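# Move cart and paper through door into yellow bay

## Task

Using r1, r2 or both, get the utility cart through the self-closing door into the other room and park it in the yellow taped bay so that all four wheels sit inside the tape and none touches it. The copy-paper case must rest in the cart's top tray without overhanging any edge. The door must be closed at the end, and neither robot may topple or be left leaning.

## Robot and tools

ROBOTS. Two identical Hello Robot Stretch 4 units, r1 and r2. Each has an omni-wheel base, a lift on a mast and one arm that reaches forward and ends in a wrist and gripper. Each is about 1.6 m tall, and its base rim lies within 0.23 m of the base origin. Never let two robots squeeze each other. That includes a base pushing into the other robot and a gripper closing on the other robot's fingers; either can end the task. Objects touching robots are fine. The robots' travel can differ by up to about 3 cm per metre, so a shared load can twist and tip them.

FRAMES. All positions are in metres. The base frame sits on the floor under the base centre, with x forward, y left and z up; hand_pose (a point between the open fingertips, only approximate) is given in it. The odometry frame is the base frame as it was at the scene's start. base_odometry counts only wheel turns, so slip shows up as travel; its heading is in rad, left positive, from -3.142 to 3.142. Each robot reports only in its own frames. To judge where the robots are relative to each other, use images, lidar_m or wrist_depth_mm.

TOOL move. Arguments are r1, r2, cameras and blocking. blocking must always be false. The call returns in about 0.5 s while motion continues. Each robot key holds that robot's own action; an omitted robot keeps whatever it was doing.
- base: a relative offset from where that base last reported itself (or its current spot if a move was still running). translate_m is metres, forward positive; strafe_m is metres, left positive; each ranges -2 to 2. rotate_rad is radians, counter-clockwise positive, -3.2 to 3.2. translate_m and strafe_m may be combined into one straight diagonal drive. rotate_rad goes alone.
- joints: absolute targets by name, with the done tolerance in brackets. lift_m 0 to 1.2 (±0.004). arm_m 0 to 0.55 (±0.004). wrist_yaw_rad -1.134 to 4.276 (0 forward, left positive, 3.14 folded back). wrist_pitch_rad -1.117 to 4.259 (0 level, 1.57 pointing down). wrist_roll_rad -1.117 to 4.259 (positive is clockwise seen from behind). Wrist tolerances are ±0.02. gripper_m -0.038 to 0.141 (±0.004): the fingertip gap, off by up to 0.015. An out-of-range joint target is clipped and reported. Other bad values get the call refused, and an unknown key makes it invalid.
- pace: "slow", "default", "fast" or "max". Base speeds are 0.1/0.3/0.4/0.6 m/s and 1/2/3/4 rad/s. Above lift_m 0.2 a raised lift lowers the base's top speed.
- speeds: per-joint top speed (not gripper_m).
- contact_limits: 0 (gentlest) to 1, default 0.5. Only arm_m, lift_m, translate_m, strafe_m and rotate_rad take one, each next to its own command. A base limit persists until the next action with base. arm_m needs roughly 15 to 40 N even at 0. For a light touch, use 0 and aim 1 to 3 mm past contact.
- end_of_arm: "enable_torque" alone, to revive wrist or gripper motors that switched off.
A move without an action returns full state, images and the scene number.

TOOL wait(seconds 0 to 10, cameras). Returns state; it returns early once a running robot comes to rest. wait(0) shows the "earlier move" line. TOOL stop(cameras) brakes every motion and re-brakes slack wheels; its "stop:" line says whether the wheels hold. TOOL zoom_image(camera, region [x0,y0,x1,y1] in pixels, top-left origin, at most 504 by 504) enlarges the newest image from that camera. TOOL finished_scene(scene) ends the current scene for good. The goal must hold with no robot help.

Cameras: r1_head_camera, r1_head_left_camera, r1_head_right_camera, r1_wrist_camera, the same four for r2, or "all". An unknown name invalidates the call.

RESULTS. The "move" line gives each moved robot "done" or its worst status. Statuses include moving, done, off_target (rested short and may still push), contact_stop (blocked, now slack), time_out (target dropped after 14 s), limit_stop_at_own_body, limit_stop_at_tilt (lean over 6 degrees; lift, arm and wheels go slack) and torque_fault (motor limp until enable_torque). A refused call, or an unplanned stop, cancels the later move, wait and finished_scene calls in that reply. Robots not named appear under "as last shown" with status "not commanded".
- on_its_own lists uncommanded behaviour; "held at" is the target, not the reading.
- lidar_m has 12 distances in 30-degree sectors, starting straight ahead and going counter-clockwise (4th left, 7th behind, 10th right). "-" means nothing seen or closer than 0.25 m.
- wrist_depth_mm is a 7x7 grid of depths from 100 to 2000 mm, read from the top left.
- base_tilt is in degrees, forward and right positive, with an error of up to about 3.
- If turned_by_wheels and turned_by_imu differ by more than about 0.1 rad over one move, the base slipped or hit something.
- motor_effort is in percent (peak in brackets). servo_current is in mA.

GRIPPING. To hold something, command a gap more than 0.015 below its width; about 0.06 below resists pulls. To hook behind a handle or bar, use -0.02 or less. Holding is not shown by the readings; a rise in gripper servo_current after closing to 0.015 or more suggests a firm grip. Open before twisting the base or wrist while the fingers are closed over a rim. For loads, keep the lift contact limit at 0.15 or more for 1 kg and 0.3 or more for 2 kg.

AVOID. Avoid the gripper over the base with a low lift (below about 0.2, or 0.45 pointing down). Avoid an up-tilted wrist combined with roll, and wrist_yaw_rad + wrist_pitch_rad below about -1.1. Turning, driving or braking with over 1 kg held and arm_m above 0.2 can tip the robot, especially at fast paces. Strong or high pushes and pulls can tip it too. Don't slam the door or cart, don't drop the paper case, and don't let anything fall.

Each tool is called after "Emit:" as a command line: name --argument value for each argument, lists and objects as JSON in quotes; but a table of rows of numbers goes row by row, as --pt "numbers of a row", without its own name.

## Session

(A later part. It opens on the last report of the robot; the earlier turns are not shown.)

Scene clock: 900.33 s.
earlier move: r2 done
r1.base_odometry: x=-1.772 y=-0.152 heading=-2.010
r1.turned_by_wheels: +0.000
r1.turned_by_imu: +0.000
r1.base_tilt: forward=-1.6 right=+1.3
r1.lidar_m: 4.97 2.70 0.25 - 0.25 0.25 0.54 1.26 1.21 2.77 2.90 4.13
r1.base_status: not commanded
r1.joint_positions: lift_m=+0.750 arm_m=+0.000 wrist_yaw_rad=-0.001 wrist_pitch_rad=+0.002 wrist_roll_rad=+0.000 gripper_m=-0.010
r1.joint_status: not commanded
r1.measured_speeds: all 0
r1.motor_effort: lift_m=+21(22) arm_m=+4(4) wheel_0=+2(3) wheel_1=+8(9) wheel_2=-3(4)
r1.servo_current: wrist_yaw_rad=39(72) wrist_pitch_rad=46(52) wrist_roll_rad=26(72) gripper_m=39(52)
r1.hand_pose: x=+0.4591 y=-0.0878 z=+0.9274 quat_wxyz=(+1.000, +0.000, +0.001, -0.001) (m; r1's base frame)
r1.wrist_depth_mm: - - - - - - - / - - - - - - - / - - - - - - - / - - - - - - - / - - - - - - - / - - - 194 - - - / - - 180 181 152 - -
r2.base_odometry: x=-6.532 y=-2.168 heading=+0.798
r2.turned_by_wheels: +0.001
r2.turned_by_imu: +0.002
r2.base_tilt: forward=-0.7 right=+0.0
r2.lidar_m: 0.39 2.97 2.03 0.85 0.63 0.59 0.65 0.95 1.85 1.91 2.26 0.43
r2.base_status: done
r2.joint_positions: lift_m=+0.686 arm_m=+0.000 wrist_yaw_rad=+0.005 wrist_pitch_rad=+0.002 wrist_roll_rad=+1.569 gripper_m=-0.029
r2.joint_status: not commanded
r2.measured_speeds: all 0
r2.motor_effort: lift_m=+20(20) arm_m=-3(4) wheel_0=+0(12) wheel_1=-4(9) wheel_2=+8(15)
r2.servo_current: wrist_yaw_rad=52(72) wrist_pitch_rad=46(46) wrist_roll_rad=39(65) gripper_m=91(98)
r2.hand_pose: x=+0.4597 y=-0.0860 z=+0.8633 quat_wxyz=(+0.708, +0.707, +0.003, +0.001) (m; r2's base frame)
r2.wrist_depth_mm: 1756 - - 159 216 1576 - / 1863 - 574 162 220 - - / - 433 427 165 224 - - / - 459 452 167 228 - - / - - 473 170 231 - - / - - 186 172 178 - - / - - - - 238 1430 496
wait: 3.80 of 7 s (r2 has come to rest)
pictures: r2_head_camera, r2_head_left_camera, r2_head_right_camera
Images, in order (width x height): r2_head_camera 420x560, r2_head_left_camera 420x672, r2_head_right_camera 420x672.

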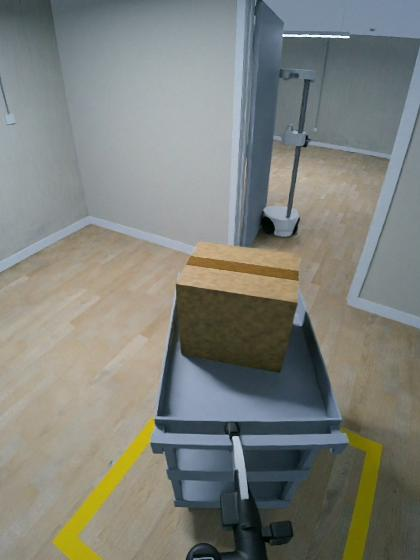

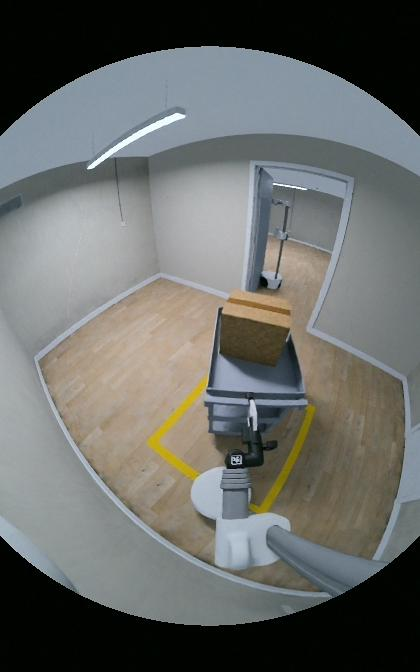

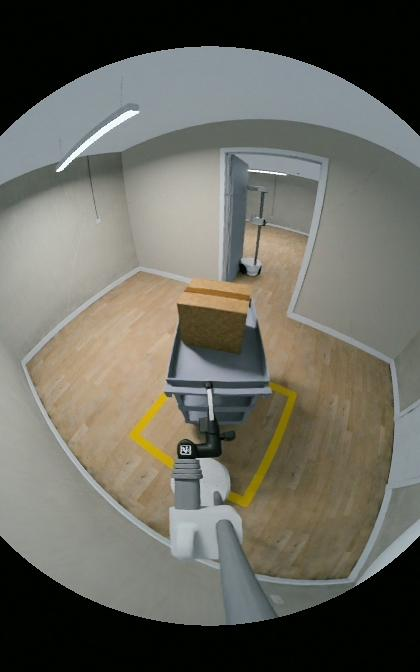

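Emit:
move --blocking false --r2 '{"base":{"translate_m":-0.13},"pace":"slow"}'

Emit:
wait --seconds 4 --cameras '["r2_head_camera","r2_head_left_camera","r2_head_right_camera"]'

Emit:
zoom_image --camera "r2_head_left_camera" --region '[120, 330, 360, 560]'

Emit:
zoom_image --camera "r2_head_right_camera" --region '[90, 330, 330, 560]'

Scene clock: 911.10 s.
move: r2 moving
r1: as last shown
r1.lidar_m: 4.97 2.72 0.25 - 0.25 0.25 0.56 1.24 1.23 2.77 2.90 4.13
r1.motor_effort: lift_m=+22(22) arm_m=+4(4) wheel_0=+2(2) wheel_1=+8(8) wheel_2=-3(3)
r1.servo_current: wrist_yaw_rad=33(52) wrist_pitch_rad=46(46) wrist_roll_rad=39(72) gripper_m=39(46)
r1.wrist_depth_mm: - - - - - - - / - - - - - - - / - - - - - - - / - - - - - - - / - - - - - - - / - - - 195 - - - / - - 180 181 152 - -
r2.base_odometry: x=-6.541 y=-2.177 heading=+0.798
r2.turned_by_wheels: +0.000
r2.turned_by_imu: +0.001
r2.base_tilt: forward=-0.6 right=+0.0
r2.lidar_m: 0.40 2.98 2.05 0.84 0.61 0.58 0.61 0.90 1.85 1.94 2.28 0.43
r2.base_status: translate_m moving
r2.joint_positions: lift_m=+0.686 arm_m=+0.000 wrist_yaw_rad=+0.005 wrist_pitch_rad=+0.002 wrist_roll_rad=+1.569 gripper_m=-0.029
r2.joint_status: not commanded
r2.measured_speeds: translate_m=-0.049 strafe_m=+0.000 rotate_rad=+0.001 lift_m=+0.000 arm_m=+0.000 wrist_yaw_rad=+0.000 wrist_pitch_rad=+0.000 wrist_roll_rad=+0.000
r2.motor_effort: lift_m=+20(20) arm_m=-4(4) wheel_0=-3(7) wheel_1=-7(8) wheel_2=+14(15)
r2.servo_current: wrist_yaw_rad=52(59) wrist_pitch_rad=39(52) wrist_roll_rad=33(65) gripper_m=85(98)
r2.hand_pose: x=+0.4597 y=-0.0860 z=+0.8633 quat_wxyz=(+0.708, +0.707, +0.003, +0.001) (m; r2's base frame)
r2.wrist_depth_mm: 1756 - - 159 216 1576 - / 1863 - 591 162 220 - - / - 430 430 165 223 - - / - 459 449 167 227 - - / - - 473 170 230 - - / - - 186 172 178 - - / - - - - 238 1430 492
pictures: none

Scene clock: 913.17 s.
earlier move: r2 done
r1.base_odometry: x=-1.772 y=-0.152 heading=-2.010
r1.turned_by_wheels: +0.000
r1.turned_by_imu: +0.000
r1.base_tilt: forward=-1.5 right=+1.3
r1.lidar_m: 4.97 2.69 0.25 - 0.25 0.25 0.54 1.22 1.22 2.76 2.95 4.10
r1.base_status: not commanded
r1.joint_positions: lift_m=+0.750 arm_m=+0.000 wrist_yaw_rad=-0.001 wrist_pitch_rad=+0.002 wrist_roll_rad=+0.000 gripper_m=-0.010
r1.joint_status: not commanded
r1.measured_speeds: all 0
r1.motor_effort: lift_m=+21(22) arm_m=+4(4) wheel_0=+1(2) wheel_1=+8(9) wheel_2=-3(3)
r1.servo_current: wrist_yaw_rad=52(72) wrist_pitch_rad=39(52) wrist_roll_rad=52(72) gripper_m=39(52)
r1.hand_pose: x=+0.4591 y=-0.0878 z=+0.9274 quat_wxyz=(+1.000, +0.000, +0.001, -0.001) (m; r1's base frame)
r1.wrist_depth_mm: - - - - - - - / - - - - - - - / - - - - - - - / - - - - - - - / - - - - - - - / - - - 194 - - - / - - 180 181 152 - -
r2.base_odometry: x=-6.623 y=-2.261 heading=+0.798
r2.turned_by_wheels: +0.000
r2.turned_by_imu: +0.001
r2.base_tilt: forward=-0.7 right=+0.1
r2.lidar_m: 0.41 3.03 1.68 0.67 0.51 0.49 0.50 0.75 1.81 1.86 2.38 0.45
r2.base_status: done
r2.joint_positions: lift_m=+0.686 arm_m=+0.000 wrist_yaw_rad=+0.006 wrist_pitch_rad=+0.002 wrist_roll_rad=+1.569 gripper_m=-0.029
r2.joint_status: not commanded
r2.measured_speeds: all 0
r2.motor_effort: lift_m=+20(20) arm_m=-3(4) wheel_0=+1(7) wheel_1=-3(8) wheel_2=+9(16)
r2.servo_current: wrist_yaw_rad=59(65) wrist_pitch_rad=39(52) wrist_roll_rad=39(65) gripper_m=91(98)
r2.hand_pose: x=+0.4598 y=-0.0858 z=+0.8633 quat_wxyz=(+0.708, +0.707, +0.003, +0.001) (m; r2's base frame)
r2.wrist_depth_mm: 1808 - - 162 220 1708 - / - - - 164 223 759 - / - 436 430 167 226 - - / - 455 449 227 229 - - / - - 469 171 232 - - / - - 187 173 179 - - / - - - - 237 517 484
wait: 2.07 of 4 s (r2 has come to rest)
pictures: r2_head_camera, r2_head_left_camera, r2_head_right_camera
Images, in order (width x height): r2_head_camera 420x560, r2_head_left_camera 420x672, r2_head_right_camera 420x672.

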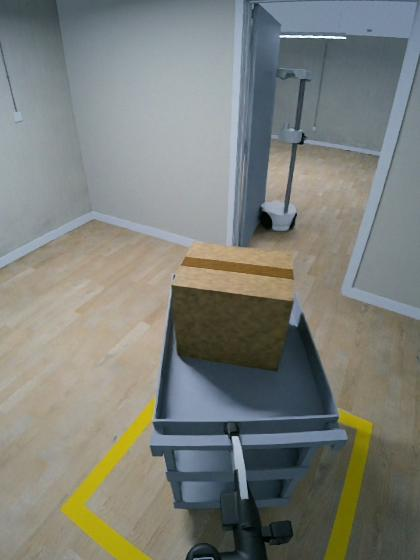

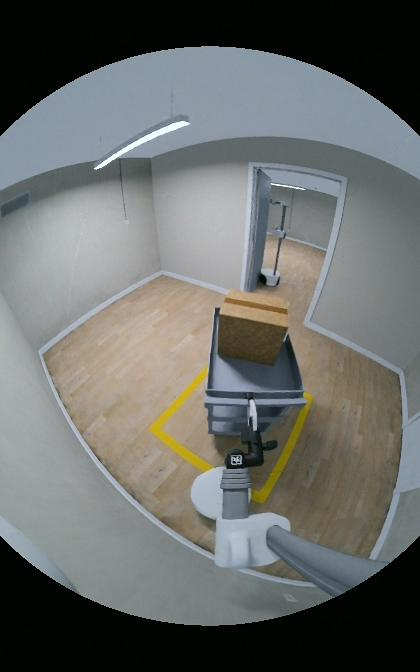

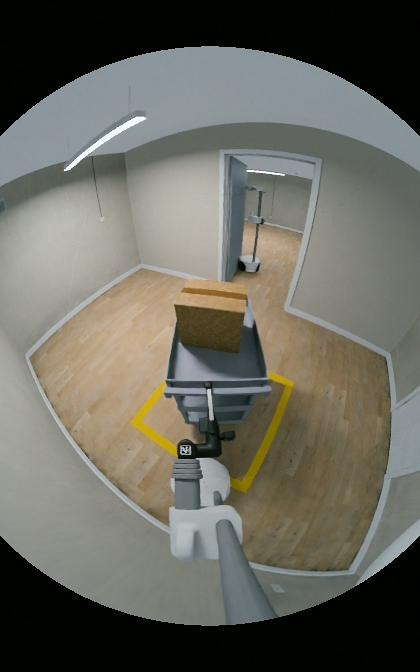

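Scaled by 2.100 from the camera's 420x672 image, which has a finer 600x960 frame.

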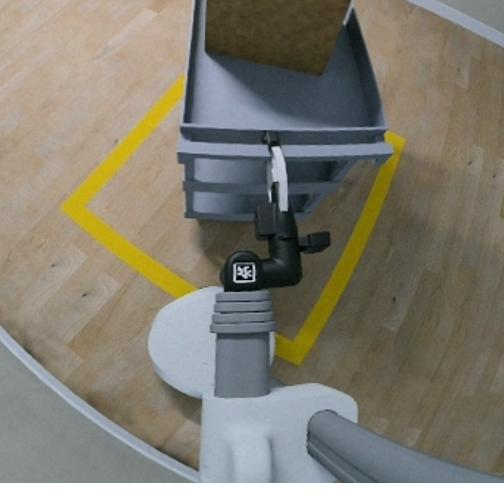

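Scaled by 2.100 from the camera's 420x672 image, which has a finer 600x960 frame.

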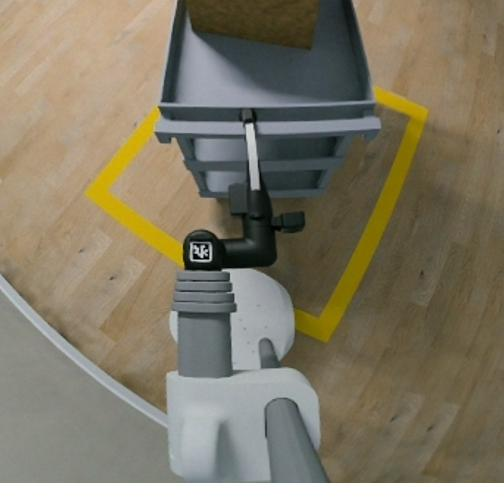

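Emit:
move --blocking false --r2 '{"joints":{"gripper_m":0.12}}'

Emit:
wait --seconds 2

Emit:
move --blocking false --r2 '{"base":{"translate_m":-0.16},"pace":"slow"}'

Emit:
wait --seconds 5

Emit:
move --blocking false --r2 '{"base":{"strafe_m":-0.9}}'

Emit:
wait --seconds 7

Emit:
move --blocking false --r2 '{"base":{"rotate_rad":0.8}}'

Emit:
wait --seconds 3 --cameras '["r2_head_camera","r2_head_left_camera"]'

Scene clock: 926.60 s.
move: r2 moving
r1: as last shown
r1.base_tilt: forward=-1.6 right=+1.3
r1.lidar_m: 4.96 2.71 0.25 - 0.25 0.25 0.55 1.25 1.23 2.78 2.93 4.10
r1.motor_effort: lift_m=+21(22) arm_m=+4(4) wheel_0=+2(2) wheel_1=+8(8) wheel_2=-3(4)
r1.servo_current: wrist_yaw_rad=59(59) wrist_pitch_rad=46(52) wrist_roll_rad=52(59) gripper_m=39(46)
r1.wrist_depth_mm: - - - - - - - / - - - - - - - / - - - - - - - / - - - - - - - / - - - - - - - / - - - 194 - - - / - - 181 180 152 - -
r2.base_odometry: x=-6.623 y=-2.261 heading=+0.798
r2.turned_by_wheels: +0.000
r2.turned_by_imu: +0.000
r2.base_tilt: forward=-0.7 right=+0.1
r2.lidar_m: 0.40 3.03 1.66 0.69 0.50 0.48 0.52 0.76 1.80 1.89 2.40 0.44
r2.base_status: not commanded
r2.joint_positions: lift_m=+0.686 arm_m=+0.000 wrist_yaw_rad=+0.006 wrist_pitch_rad=+0.002 wrist_roll_rad=+1.569 gripper_m=-0.003
r2.joint_status: gripper_m moving
r2.measured_speeds: all 0
r2.motor_effort: lift_m=+20(20) arm_m=-4(4) wheel_0=+2(2) wheel_1=-2(4) wheel_2=+6(10)
r2.servo_current: wrist_yaw_rad=59(59) wrist_pitch_rad=39(46) wrist_roll_rad=39(59) gripper_m=91(98)
r2.hand_pose: x=+0.4598 y=-0.0858 z=+0.8633 quat_wxyz=(+0.708, +0.707, +0.003, +0.001) (m; r2's base frame)
r2.wrist_depth_mm: 1863 - - 167 224 1661 - / - - - 169 227 768 - / - 433 430 170 229 - - / - 459 452 231 233 - - / - - 477 175 235 - - / - - 488 176 183 - - / - - 162 - - 1499 488
pictures: none

Scene clock: 928.33 s.
earlier move: r2 done
r1.base_odometry: x=-1.772 y=-0.152 heading=-2.010
r1.turned_by_wheels: +0.000
r1.turned_by_imu: +0.000
r1.base_tilt: forward=-1.6 right=+1.3
r1.lidar_m: 4.98 2.69 0.25 - 0.25 0.26 0.56 1.22 1.23 2.75 2.92 4.11
r1.base_status: not commanded
r1.joint_positions: lift_m=+0.750 arm_m=+0.000 wrist_yaw_rad=-0.001 wrist_pitch_rad=+0.002 wrist_roll_rad=+0.000 gripper_m=-0.010
r1.joint_status: not commanded
r1.measured_speeds: all 0
r1.motor_effort: lift_m=+21(22) arm_m=+4(4) wheel_0=+1(2) wheel_1=+8(8) wheel_2=-3(4)
r1.servo_current: wrist_yaw_rad=46(65) wrist_pitch_rad=46(52) wrist_roll_rad=52(72) gripper_m=46(46)
r1.hand_pose: x=+0.4591 y=-0.0878 z=+0.9274 quat_wxyz=(+1.000, +0.000, +0.001, -0.001) (m; r1's base frame)
r1.wrist_depth_mm: - - - - - - - / - - - - - - - / - - - - - - - / - - - - - - - / - - - - - - - / - - - 195 - - - / - - 180 180 153 - -
r2.base_odometry: x=-6.623 y=-2.261 heading=+0.798
r2.turned_by_wheels: +0.000
r2.turned_by_imu: +0.000
r2.base_tilt: forward=-0.6 right=+0.1
r2.lidar_m: 0.41 3.06 1.67 0.68 0.50 0.48 0.53 0.75 1.79 1.86 2.40 0.43
r2.base_status: not commanded
r2.joint_positions: lift_m=+0.686 arm_m=+0.000 wrist_yaw_rad=+0.006 wrist_pitch_rad=+0.002 wrist_roll_rad=+1.569 gripper_m=+0.120
r2.joint_status: all done
r2.measured_speeds: all 0
r2.motor_effort: lift_m=+20(21) arm_m=-4(4) wheel_0=+2(2) wheel_1=-2(4) wheel_2=+6(10)
r2.servo_current: wrist_yaw_rad=46(65) wrist_pitch_rad=39(46) wrist_roll_rad=52(65) gripper_m=52(130)
r2.hand_pose: x=+0.4598 y=-0.0858 z=+0.8633 quat_wxyz=(+0.708, +0.707, +0.003, +0.001) (m; r2's base frame)
r2.wrist_depth_mm: 1863 - - 173 231 1661 - / - - - 175 234 820 - / - 439 436 177 235 820 - / - 462 462 179 239 831 - / - - 480 181 241 854 - / - - 496 181 188 1708 - / - - 147 - 246 1618 484
wait: 1.73 of 2 s (r2 has come to rest)
pictures: none

Scene clock: 928.83 s.
move: r2 moving
r1: as last shown
r1.lidar_m: 4.97 2.70 0.25 - 0.25 0.25 0.52 1.23 1.21 2.77 2.93 4.11
r1.motor_effort: lift_m=+21(22) arm_m=+4(4) wheel_0=+1(2) wheel_1=+8(8) wheel_2=-3(3)
r1.servo_current: wrist_yaw_rad=52(72) wrist_pitch_rad=39(46) wrist_roll_rad=39(52) gripper_m=39(46)
r1.wrist_depth_mm: - - - - - - - / - - - - - - - / - - - - - - - / - - - - - - - / - - - - - - - / - - - 194 - - - / - - 180 180 152 - -
r2.base_odometry: x=-6.632 y=-2.270 heading=+0.798
r2.turned_by_wheels: +0.000
r2.turned_by_imu: +0.000
r2.base_tilt: forward=-0.7 right=+0.1
r2.lidar_m: 0.43 3.04 1.63 0.70 0.51 0.46 0.52 0.75 1.79 1.87 2.41 0.43
r2.base_status: translate_m moving
r2.joint_positions: lift_m=+0.686 arm_m=+0.000 wrist_yaw_rad=+0.003 wrist_pitch_rad=+0.002 wrist_roll_rad=+1.569 gripper_m=+0.120
r2.joint_status: not commanded
r2.measured_speeds: translate_m=-0.049 strafe_m=+0.000 rotate_rad=+0.001 lift_m=+0.000 arm_m=+0.000 wrist_yaw_rad=+0.000 wrist_pitch_rad=+0.000 wrist_roll_rad=+0.000
r2.motor_effort: lift_m=+17(20) arm_m=-3(4) wheel_0=-5(7) wheel_1=-6(8) wheel_2=+9(11)
r2.servo_current: wrist_yaw_rad=39(59) wrist_pitch_rad=39(46) wrist_roll_rad=46(65) gripper_m=52(59)
r2.hand_pose: x=+0.4595 y=-0.0866 z=+0.8637 quat_wxyz=(+0.708, +0.707, +0.002, +0.000) (m; r2's base frame)
r2.wrist_depth_mm: 1863 - - 186 244 1661 535 / - - - 187 247 778 - / - 452 445 190 248 831 - / - - 469 251 250 842 - / - - 480 253 254 866 - / - - 200 195 200 - - / - - - - 258 1756 504
pictures: none

Scene clock: 931.20 s.
earlier move: r2 done
r1.base_odometry: x=-1.772 y=-0.152 heading=-2.010
r1.turned_by_wheels: +0.000
r1.turned_by_imu: +0.000
r1.base_tilt: forward=-1.6 right=+1.3
r1.lidar_m: 4.98 2.71 0.25 - 0.25 0.26 0.54 1.24 1.21 2.79 2.92 4.16
r1.base_status: not commanded
r1.joint_positions: lift_m=+0.750 arm_m=+0.000 wrist_yaw_rad=-0.001 wrist_pitch_rad=+0.002 wrist_roll_rad=+0.000 gripper_m=-0.010
r1.joint_status: not commanded
r1.measured_speeds: all 0
r1.motor_effort: lift_m=+21(22) arm_m=+4(4) wheel_0=+2(3) wheel_1=+8(8) wheel_2=-3(4)
r1.servo_current: wrist_yaw_rad=52(72) wrist_pitch_rad=39(52) wrist_roll_rad=65(65) gripper_m=46(46)
r1.hand_pose: x=+0.4591 y=-0.0878 z=+0.9274 quat_wxyz=(+1.000, +0.000, +0.001, -0.001) (m; r1's base frame)
r1.wrist_depth_mm: - - - - - - - / - - - - - - - / - - - - - - - / - - - - - - - / - - - - - - - / - - - 195 - - - / - - 180 181 153 - -
r2.base_odometry: x=-6.735 y=-2.375 heading=+0.798
r2.turned_by_wheels: +0.000
r2.turned_by_imu: +0.000
r2.base_tilt: forward=-0.7 right=+0.1
r2.lidar_m: 0.56 3.12 1.25 0.50 0.35 0.35 0.37 0.54 1.71 1.80 2.52 0.58
r2.base_status: done
r2.joint_positions: lift_m=+0.686 arm_m=+0.000 wrist_yaw_rad=+0.003 wrist_pitch_rad=+0.002 wrist_roll_rad=+1.569 gripper_m=+0.120
r2.joint_status: not commanded
r2.measured_speeds: all 0
r2.motor_effort: lift_m=+17(20) arm_m=-3(4) wheel_0=-4(11) wheel_1=-5(8) wheel_2=+5(11)
r2.servo_current: wrist_yaw_rad=46(65) wrist_pitch_rad=39(46) wrist_roll_rad=46(65) gripper_m=52(59)
r2.hand_pose: x=+0.4595 y=-0.0866 z=+0.8637 quat_wxyz=(+0.708, +0.707, +0.002, +0.000) (m; r2's base frame)
r2.wrist_depth_mm: - - - 387 389 544 394 / - - - 392 - 904 - / - - 597 394 1008 - - / - - 621 397 991 - - / - - 634 402 402 - - / - - 200 345 198 - - / - - - - - 1576 439
wait: 2.37 of 5 s (r2 has come to rest)
pictures: none

Scene clock: 931.70 s.
move: r2 moving
r1: as last shown
r1.base_tilt: forward=-1.6 right=+1.2
r1.lidar_m: 4.98 2.69 0.25 - 0.25 0.26 0.56 1.24 1.22 2.78 2.91 4.12
r1.motor_effort: lift_m=+21(22) arm_m=+4(4) wheel_0=+2(2) wheel_1=+8(8) wheel_2=-4(4)
r1.servo_current: wrist_yaw_rad=39(65) wrist_pitch_rad=46(46) wrist_roll_rad=39(65) gripper_m=46(46)
r1.wrist_depth_mm: - - - - - - - / - - - - - - - / - - - - - - - / - - - - - - - / - - - - - - - / - - - 194 - - - / - - 180 180 153 - -
r2.base_odometry: x=-6.709 y=-2.400 heading=+0.798
r2.turned_by_wheels: +0.000
r2.turned_by_imu: +0.000
r2.base_tilt: forward=-0.7 right=+0.1
r2.lidar_m: 0.54 3.14 1.30 0.53 0.37 0.36 0.40 0.57 1.68 1.77 2.48 0.58
r2.base_status: strafe_m moving
r2.joint_positions: lift_m=+0.686 arm_m=+0.000 wrist_yaw_rad=+0.003 wrist_pitch_rad=+0.002 wrist_roll_rad=+1.569 gripper_m=+0.120
r2.joint_status: not commanded
r2.measured_speeds: translate_m=+0.001 strafe_m=-0.142 rotate_rad=-0.005 lift_m=+0.000 arm_m=+0.000 wrist_yaw_rad=+0.000 wrist_pitch_rad=+0.000 wrist_roll_rad=+0.000
r2.motor_effort: lift_m=+17(17) arm_m=-3(4) wheel_0=+7(13) wheel_1=-12(12) wheel_2=+0(4)
r2.servo_current: wrist_yaw_rad=39(59) wrist_pitch_rad=39(52) wrist_roll_rad=39(46) gripper_m=52(59)
r2.hand_pose: x=+0.4595 y=-0.0866 z=+0.8637 quat_wxyz=(+0.708, +0.707, +0.002, +0.000) (m; r2's base frame)
r2.wrist_depth_mm: - - - 329 394 1366 1060 / - - - 389 - 741 - / - - 676 392 397 - - / - - 603 394 991 - - / - - 627 402 399 - - / - - 200 343 198 - - / - - - - - 1756 -
pictures: none

Scene clock: 935.53 s.
earlier move: r2 done
r1.base_odometry: x=-1.772 y=-0.152 heading=-2.010
r1.turned_by_wheels: +0.000
r1.turned_by_imu: +0.000
r1.base_tilt: forward=-1.6 right=+1.3
r1.lidar_m: 4.98 2.71 0.25 - 0.25 0.25 0.55 1.25 1.22 2.77 2.93 4.13
r1.base_status: not commanded
r1.joint_positions: lift_m=+0.750 arm_m=+0.000 wrist_yaw_rad=-0.001 wrist_pitch_rad=+0.002 wrist_roll_rad=+0.000 gripper_m=-0.010
r1.joint_status: not commanded
r1.measured_speeds: all 0
r1.motor_effort: lift_m=+21(22) arm_m=+4(4) wheel_0=+2(3) wheel_1=+8(9) wheel_2=-3(4)
r1.servo_current: wrist_yaw_rad=46(72) wrist_pitch_rad=46(52) wrist_roll_rad=39(65) gripper_m=39(52)
r1.hand_pose: x=+0.4591 y=-0.0878 z=+0.9274 quat_wxyz=(+1.000, +0.000, +0.001, -0.001) (m; r1's base frame)
r1.wrist_depth_mm: - - - - - - - / - - - - - - - / - - - - - - - / - - - - - - - / - - - - - - - / - - - 195 - - - / - - 180 180 152 - -
r2.base_odometry: x=-6.090 y=-3.004 heading=+0.798
r2.turned_by_wheels: +0.000
r2.turned_by_imu: -0.001
r2.base_tilt: forward=-0.7 right=+0.1
r2.lidar_m: 2.08 0.80 0.84 1.18 0.86 0.84 0.88 0.99 0.95 0.95 1.42 1.95
r2.base_status: done
r2.joint_positions: lift_m=+0.686 arm_m=+0.000 wrist_yaw_rad=+0.003 wrist_pitch_rad=+0.002 wrist_roll_rad=+1.569 gripper_m=+0.120
r2.joint_status: not commanded
r2.measured_speeds: all 0
r2.motor_effort: lift_m=+17(17) arm_m=-4(4) wheel_0=+1(14) wheel_1=-1(12) wheel_2=+0(4)
r2.servo_current: wrist_yaw_rad=39(65) wrist_pitch_rad=39(52) wrist_roll_rad=59(65) gripper_m=52(59)
r2.hand_pose: x=+0.4595 y=-0.0866 z=+0.8637 quat_wxyz=(+0.708, +0.707, +0.002, +0.000) (m; r2's base frame)
r2.wrist_depth_mm: - - - - - 1499 1182 / - - - - - 1576 1182 / - - - - - 1618 1182 / - - - - - 1756 1205 / - - - - - 1618 1205 / - - 198 - 213 1499 1205 / - - - - - 1756 1182
wait: 3.83 of 7 s (r2 has come to rest)
pictures: none

Scene clock: 936.03 s.
move: r2 moving
r1: as last shown
r1.lidar_m: 4.97 2.68 0.25 - 0.25 0.25 0.54 1.22 1.23 2.78 2.91 4.11
r1.motor_effort: lift_m=+21(22) arm_m=+4(4) wheel_0=+2(3) wheel_1=+8(8) wheel_2=-3(3)
r1.servo_current: wrist_yaw_rad=65(72) wrist_pitch_rad=39(46) wrist_roll_rad=39(59) gripper_m=46(46)
r1.wrist_depth_mm: - - - - - - - / - - - - - - - / - - - - - - - / - - - - - - - / - - - - - - - / - - - 194 - - - / - - 180 180 152 - -
r2.base_odometry: x=-6.090 y=-3.004 heading=+1.050
r2.turned_by_wheels: +0.252
r2.turned_by_imu: +0.245
r2.base_tilt: forward=-0.7 right=+0.1
r2.lidar_m: 1.11 0.81 1.11 0.97 0.83 0.83 1.01 0.97 0.94 1.13 1.94 1.96
r2.base_status: rotate_rad moving
r2.joint_positions: lift_m=+0.686 arm_m=+0.000 wrist_yaw_rad=+0.003 wrist_pitch_rad=+0.002 wrist_roll_rad=+1.569 gripper_m=+0.120
r2.joint_status: not commanded
r2.measured_speeds: translate_m=-0.001 strafe_m=+0.000 rotate_rad=+0.975 lift_m=+0.000 arm_m=+0.000 wrist_yaw_rad=+0.000 wrist_pitch_rad=+0.000 wrist_roll_rad=+0.000
r2.motor_effort: lift_m=+17(17) arm_m=-3(4) wheel_0=-7(9) wheel_1=-9(10) wheel_2=-10(11)
r2.servo_current: wrist_yaw_rad=39(52) wrist_pitch_rad=33(46) wrist_roll_rad=46(59) gripper_m=46(52)
r2.hand_pose: x=+0.4595 y=-0.0866 z=+0.8637 quat_wxyz=(+0.708, +0.707, +0.002, +0.000) (m; r2's base frame)
r2.wrist_depth_mm: - - - - - 1537 1205 / 1863 - - - - 1708 1182 / - - - - - 1708 1182 / - - - - - 1756 1205 / - - - - - 1661 1205 / - - 199 - 196 1397 1138 / - - - - - 1618 976
pictures: none

Scene clock: 937.10 s.
earlier move: r2 done
r1.base_odometry: x=-1.772 y=-0.152 heading=-2.010
r1.turned_by_wheels: +0.000
r1.turned_by_imu: +0.000
r1.base_tilt: forward=-1.6 right=+1.3
r1.lidar_m: 4.97 2.71 0.25 - 0.25 0.25 0.50 1.23 1.23 2.76 2.91 4.11
r1.base_status: not commanded
r1.joint_positions: lift_m=+0.750 arm_m=+0.000 wrist_yaw_rad=-0.001 wrist_pitch_rad=+0.002 wrist_roll_rad=+0.000 gripper_m=-0.010
r1.joint_status: not commanded
r1.measured_speeds: all 0
r1.motor_effort: lift_m=+22(22) arm_m=+4(4) wheel_0=+2(3) wheel_1=+8(9) wheel_2=-3(3)
r1.servo_current: wrist_yaw_rad=52(72) wrist_pitch_rad=39(52) wrist_roll_rad=46(65) gripper_m=39(46)
r1.hand_pose: x=+0.4591 y=-0.0878 z=+0.9274 quat_wxyz=(+1.000, +0.000, +0.001, -0.001) (m; r1's base frame)
r1.wrist_depth_mm: - - - - - - - / - - - - - - - / - - - - - - - / - - - - - - - / - - - - - - - / - - - 194 - - - / - - 180 180 153 - -
r2.base_odometry: x=-6.090 y=-3.004 heading=+1.597
r2.turned_by_wheels: +0.547
r2.turned_by_imu: +0.533
r2.base_tilt: forward=-0.7 right=+0.0
r2.lidar_m: 0.80 1.56 0.96 0.83 0.84 1.03 0.95 0.95 1.14 1.93 1.96 1.08
r2.base_status: done
r2.joint_positions: lift_m=+0.686 arm_m=+0.000 wrist_yaw_rad=+0.003 wrist_pitch_rad=+0.002 wrist_roll_rad=+1.569 gripper_m=+0.120
r2.joint_status: not commanded
r2.measured_speeds: all 0
r2.motor_effort: lift_m=+17(17) arm_m=-3(4) wheel_0=-4(9) wheel_1=-3(10) wheel_2=-3(11)
r2.servo_current: wrist_yaw_rad=46(65) wrist_pitch_rad=39(52) wrist_roll_rad=46(65) gripper_m=46(52)
r2.hand_pose: x=+0.4595 y=-0.0866 z=+0.8637 quat_wxyz=(+0.708, +0.707, +0.002, +0.000) (m; r2's base frame)
r2.wrist_depth_mm: - - - - - 1661 1205 / - - - - - 1397 960 / - - 917 878 - 778 - / - - 917 820 - 661 - / - - - 976 - 634 - / - - 198 715 196 1430 1098 / - - - - - 1756 1182
wait: 1.07 of 3 s (r2 has come to rest)
pictures: r2_head_camera, r2_head_left_camera
Images, in order (width x height): r2_head_camera 420x560, r2_head_left_camera 420x672.

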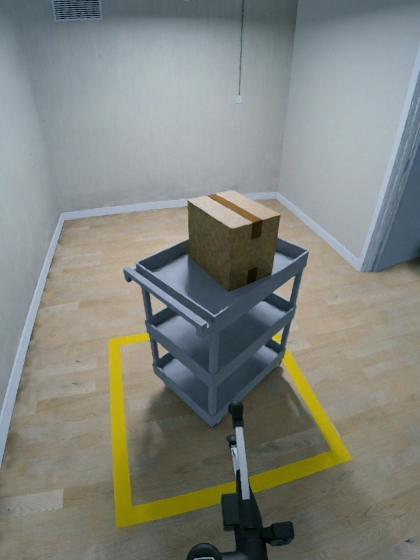

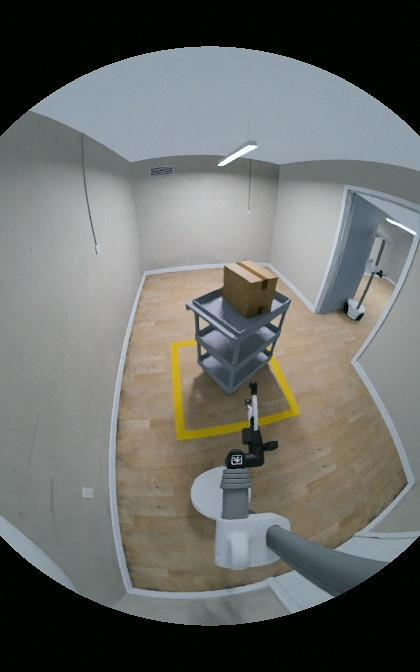

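Emit:
zoom_image --camera "r2_head_camera" --region '[90, 290, 370, 540]'

Scaled by 1.800 from the camera's 420x560 image, which has a finer 1200x1600 frame.

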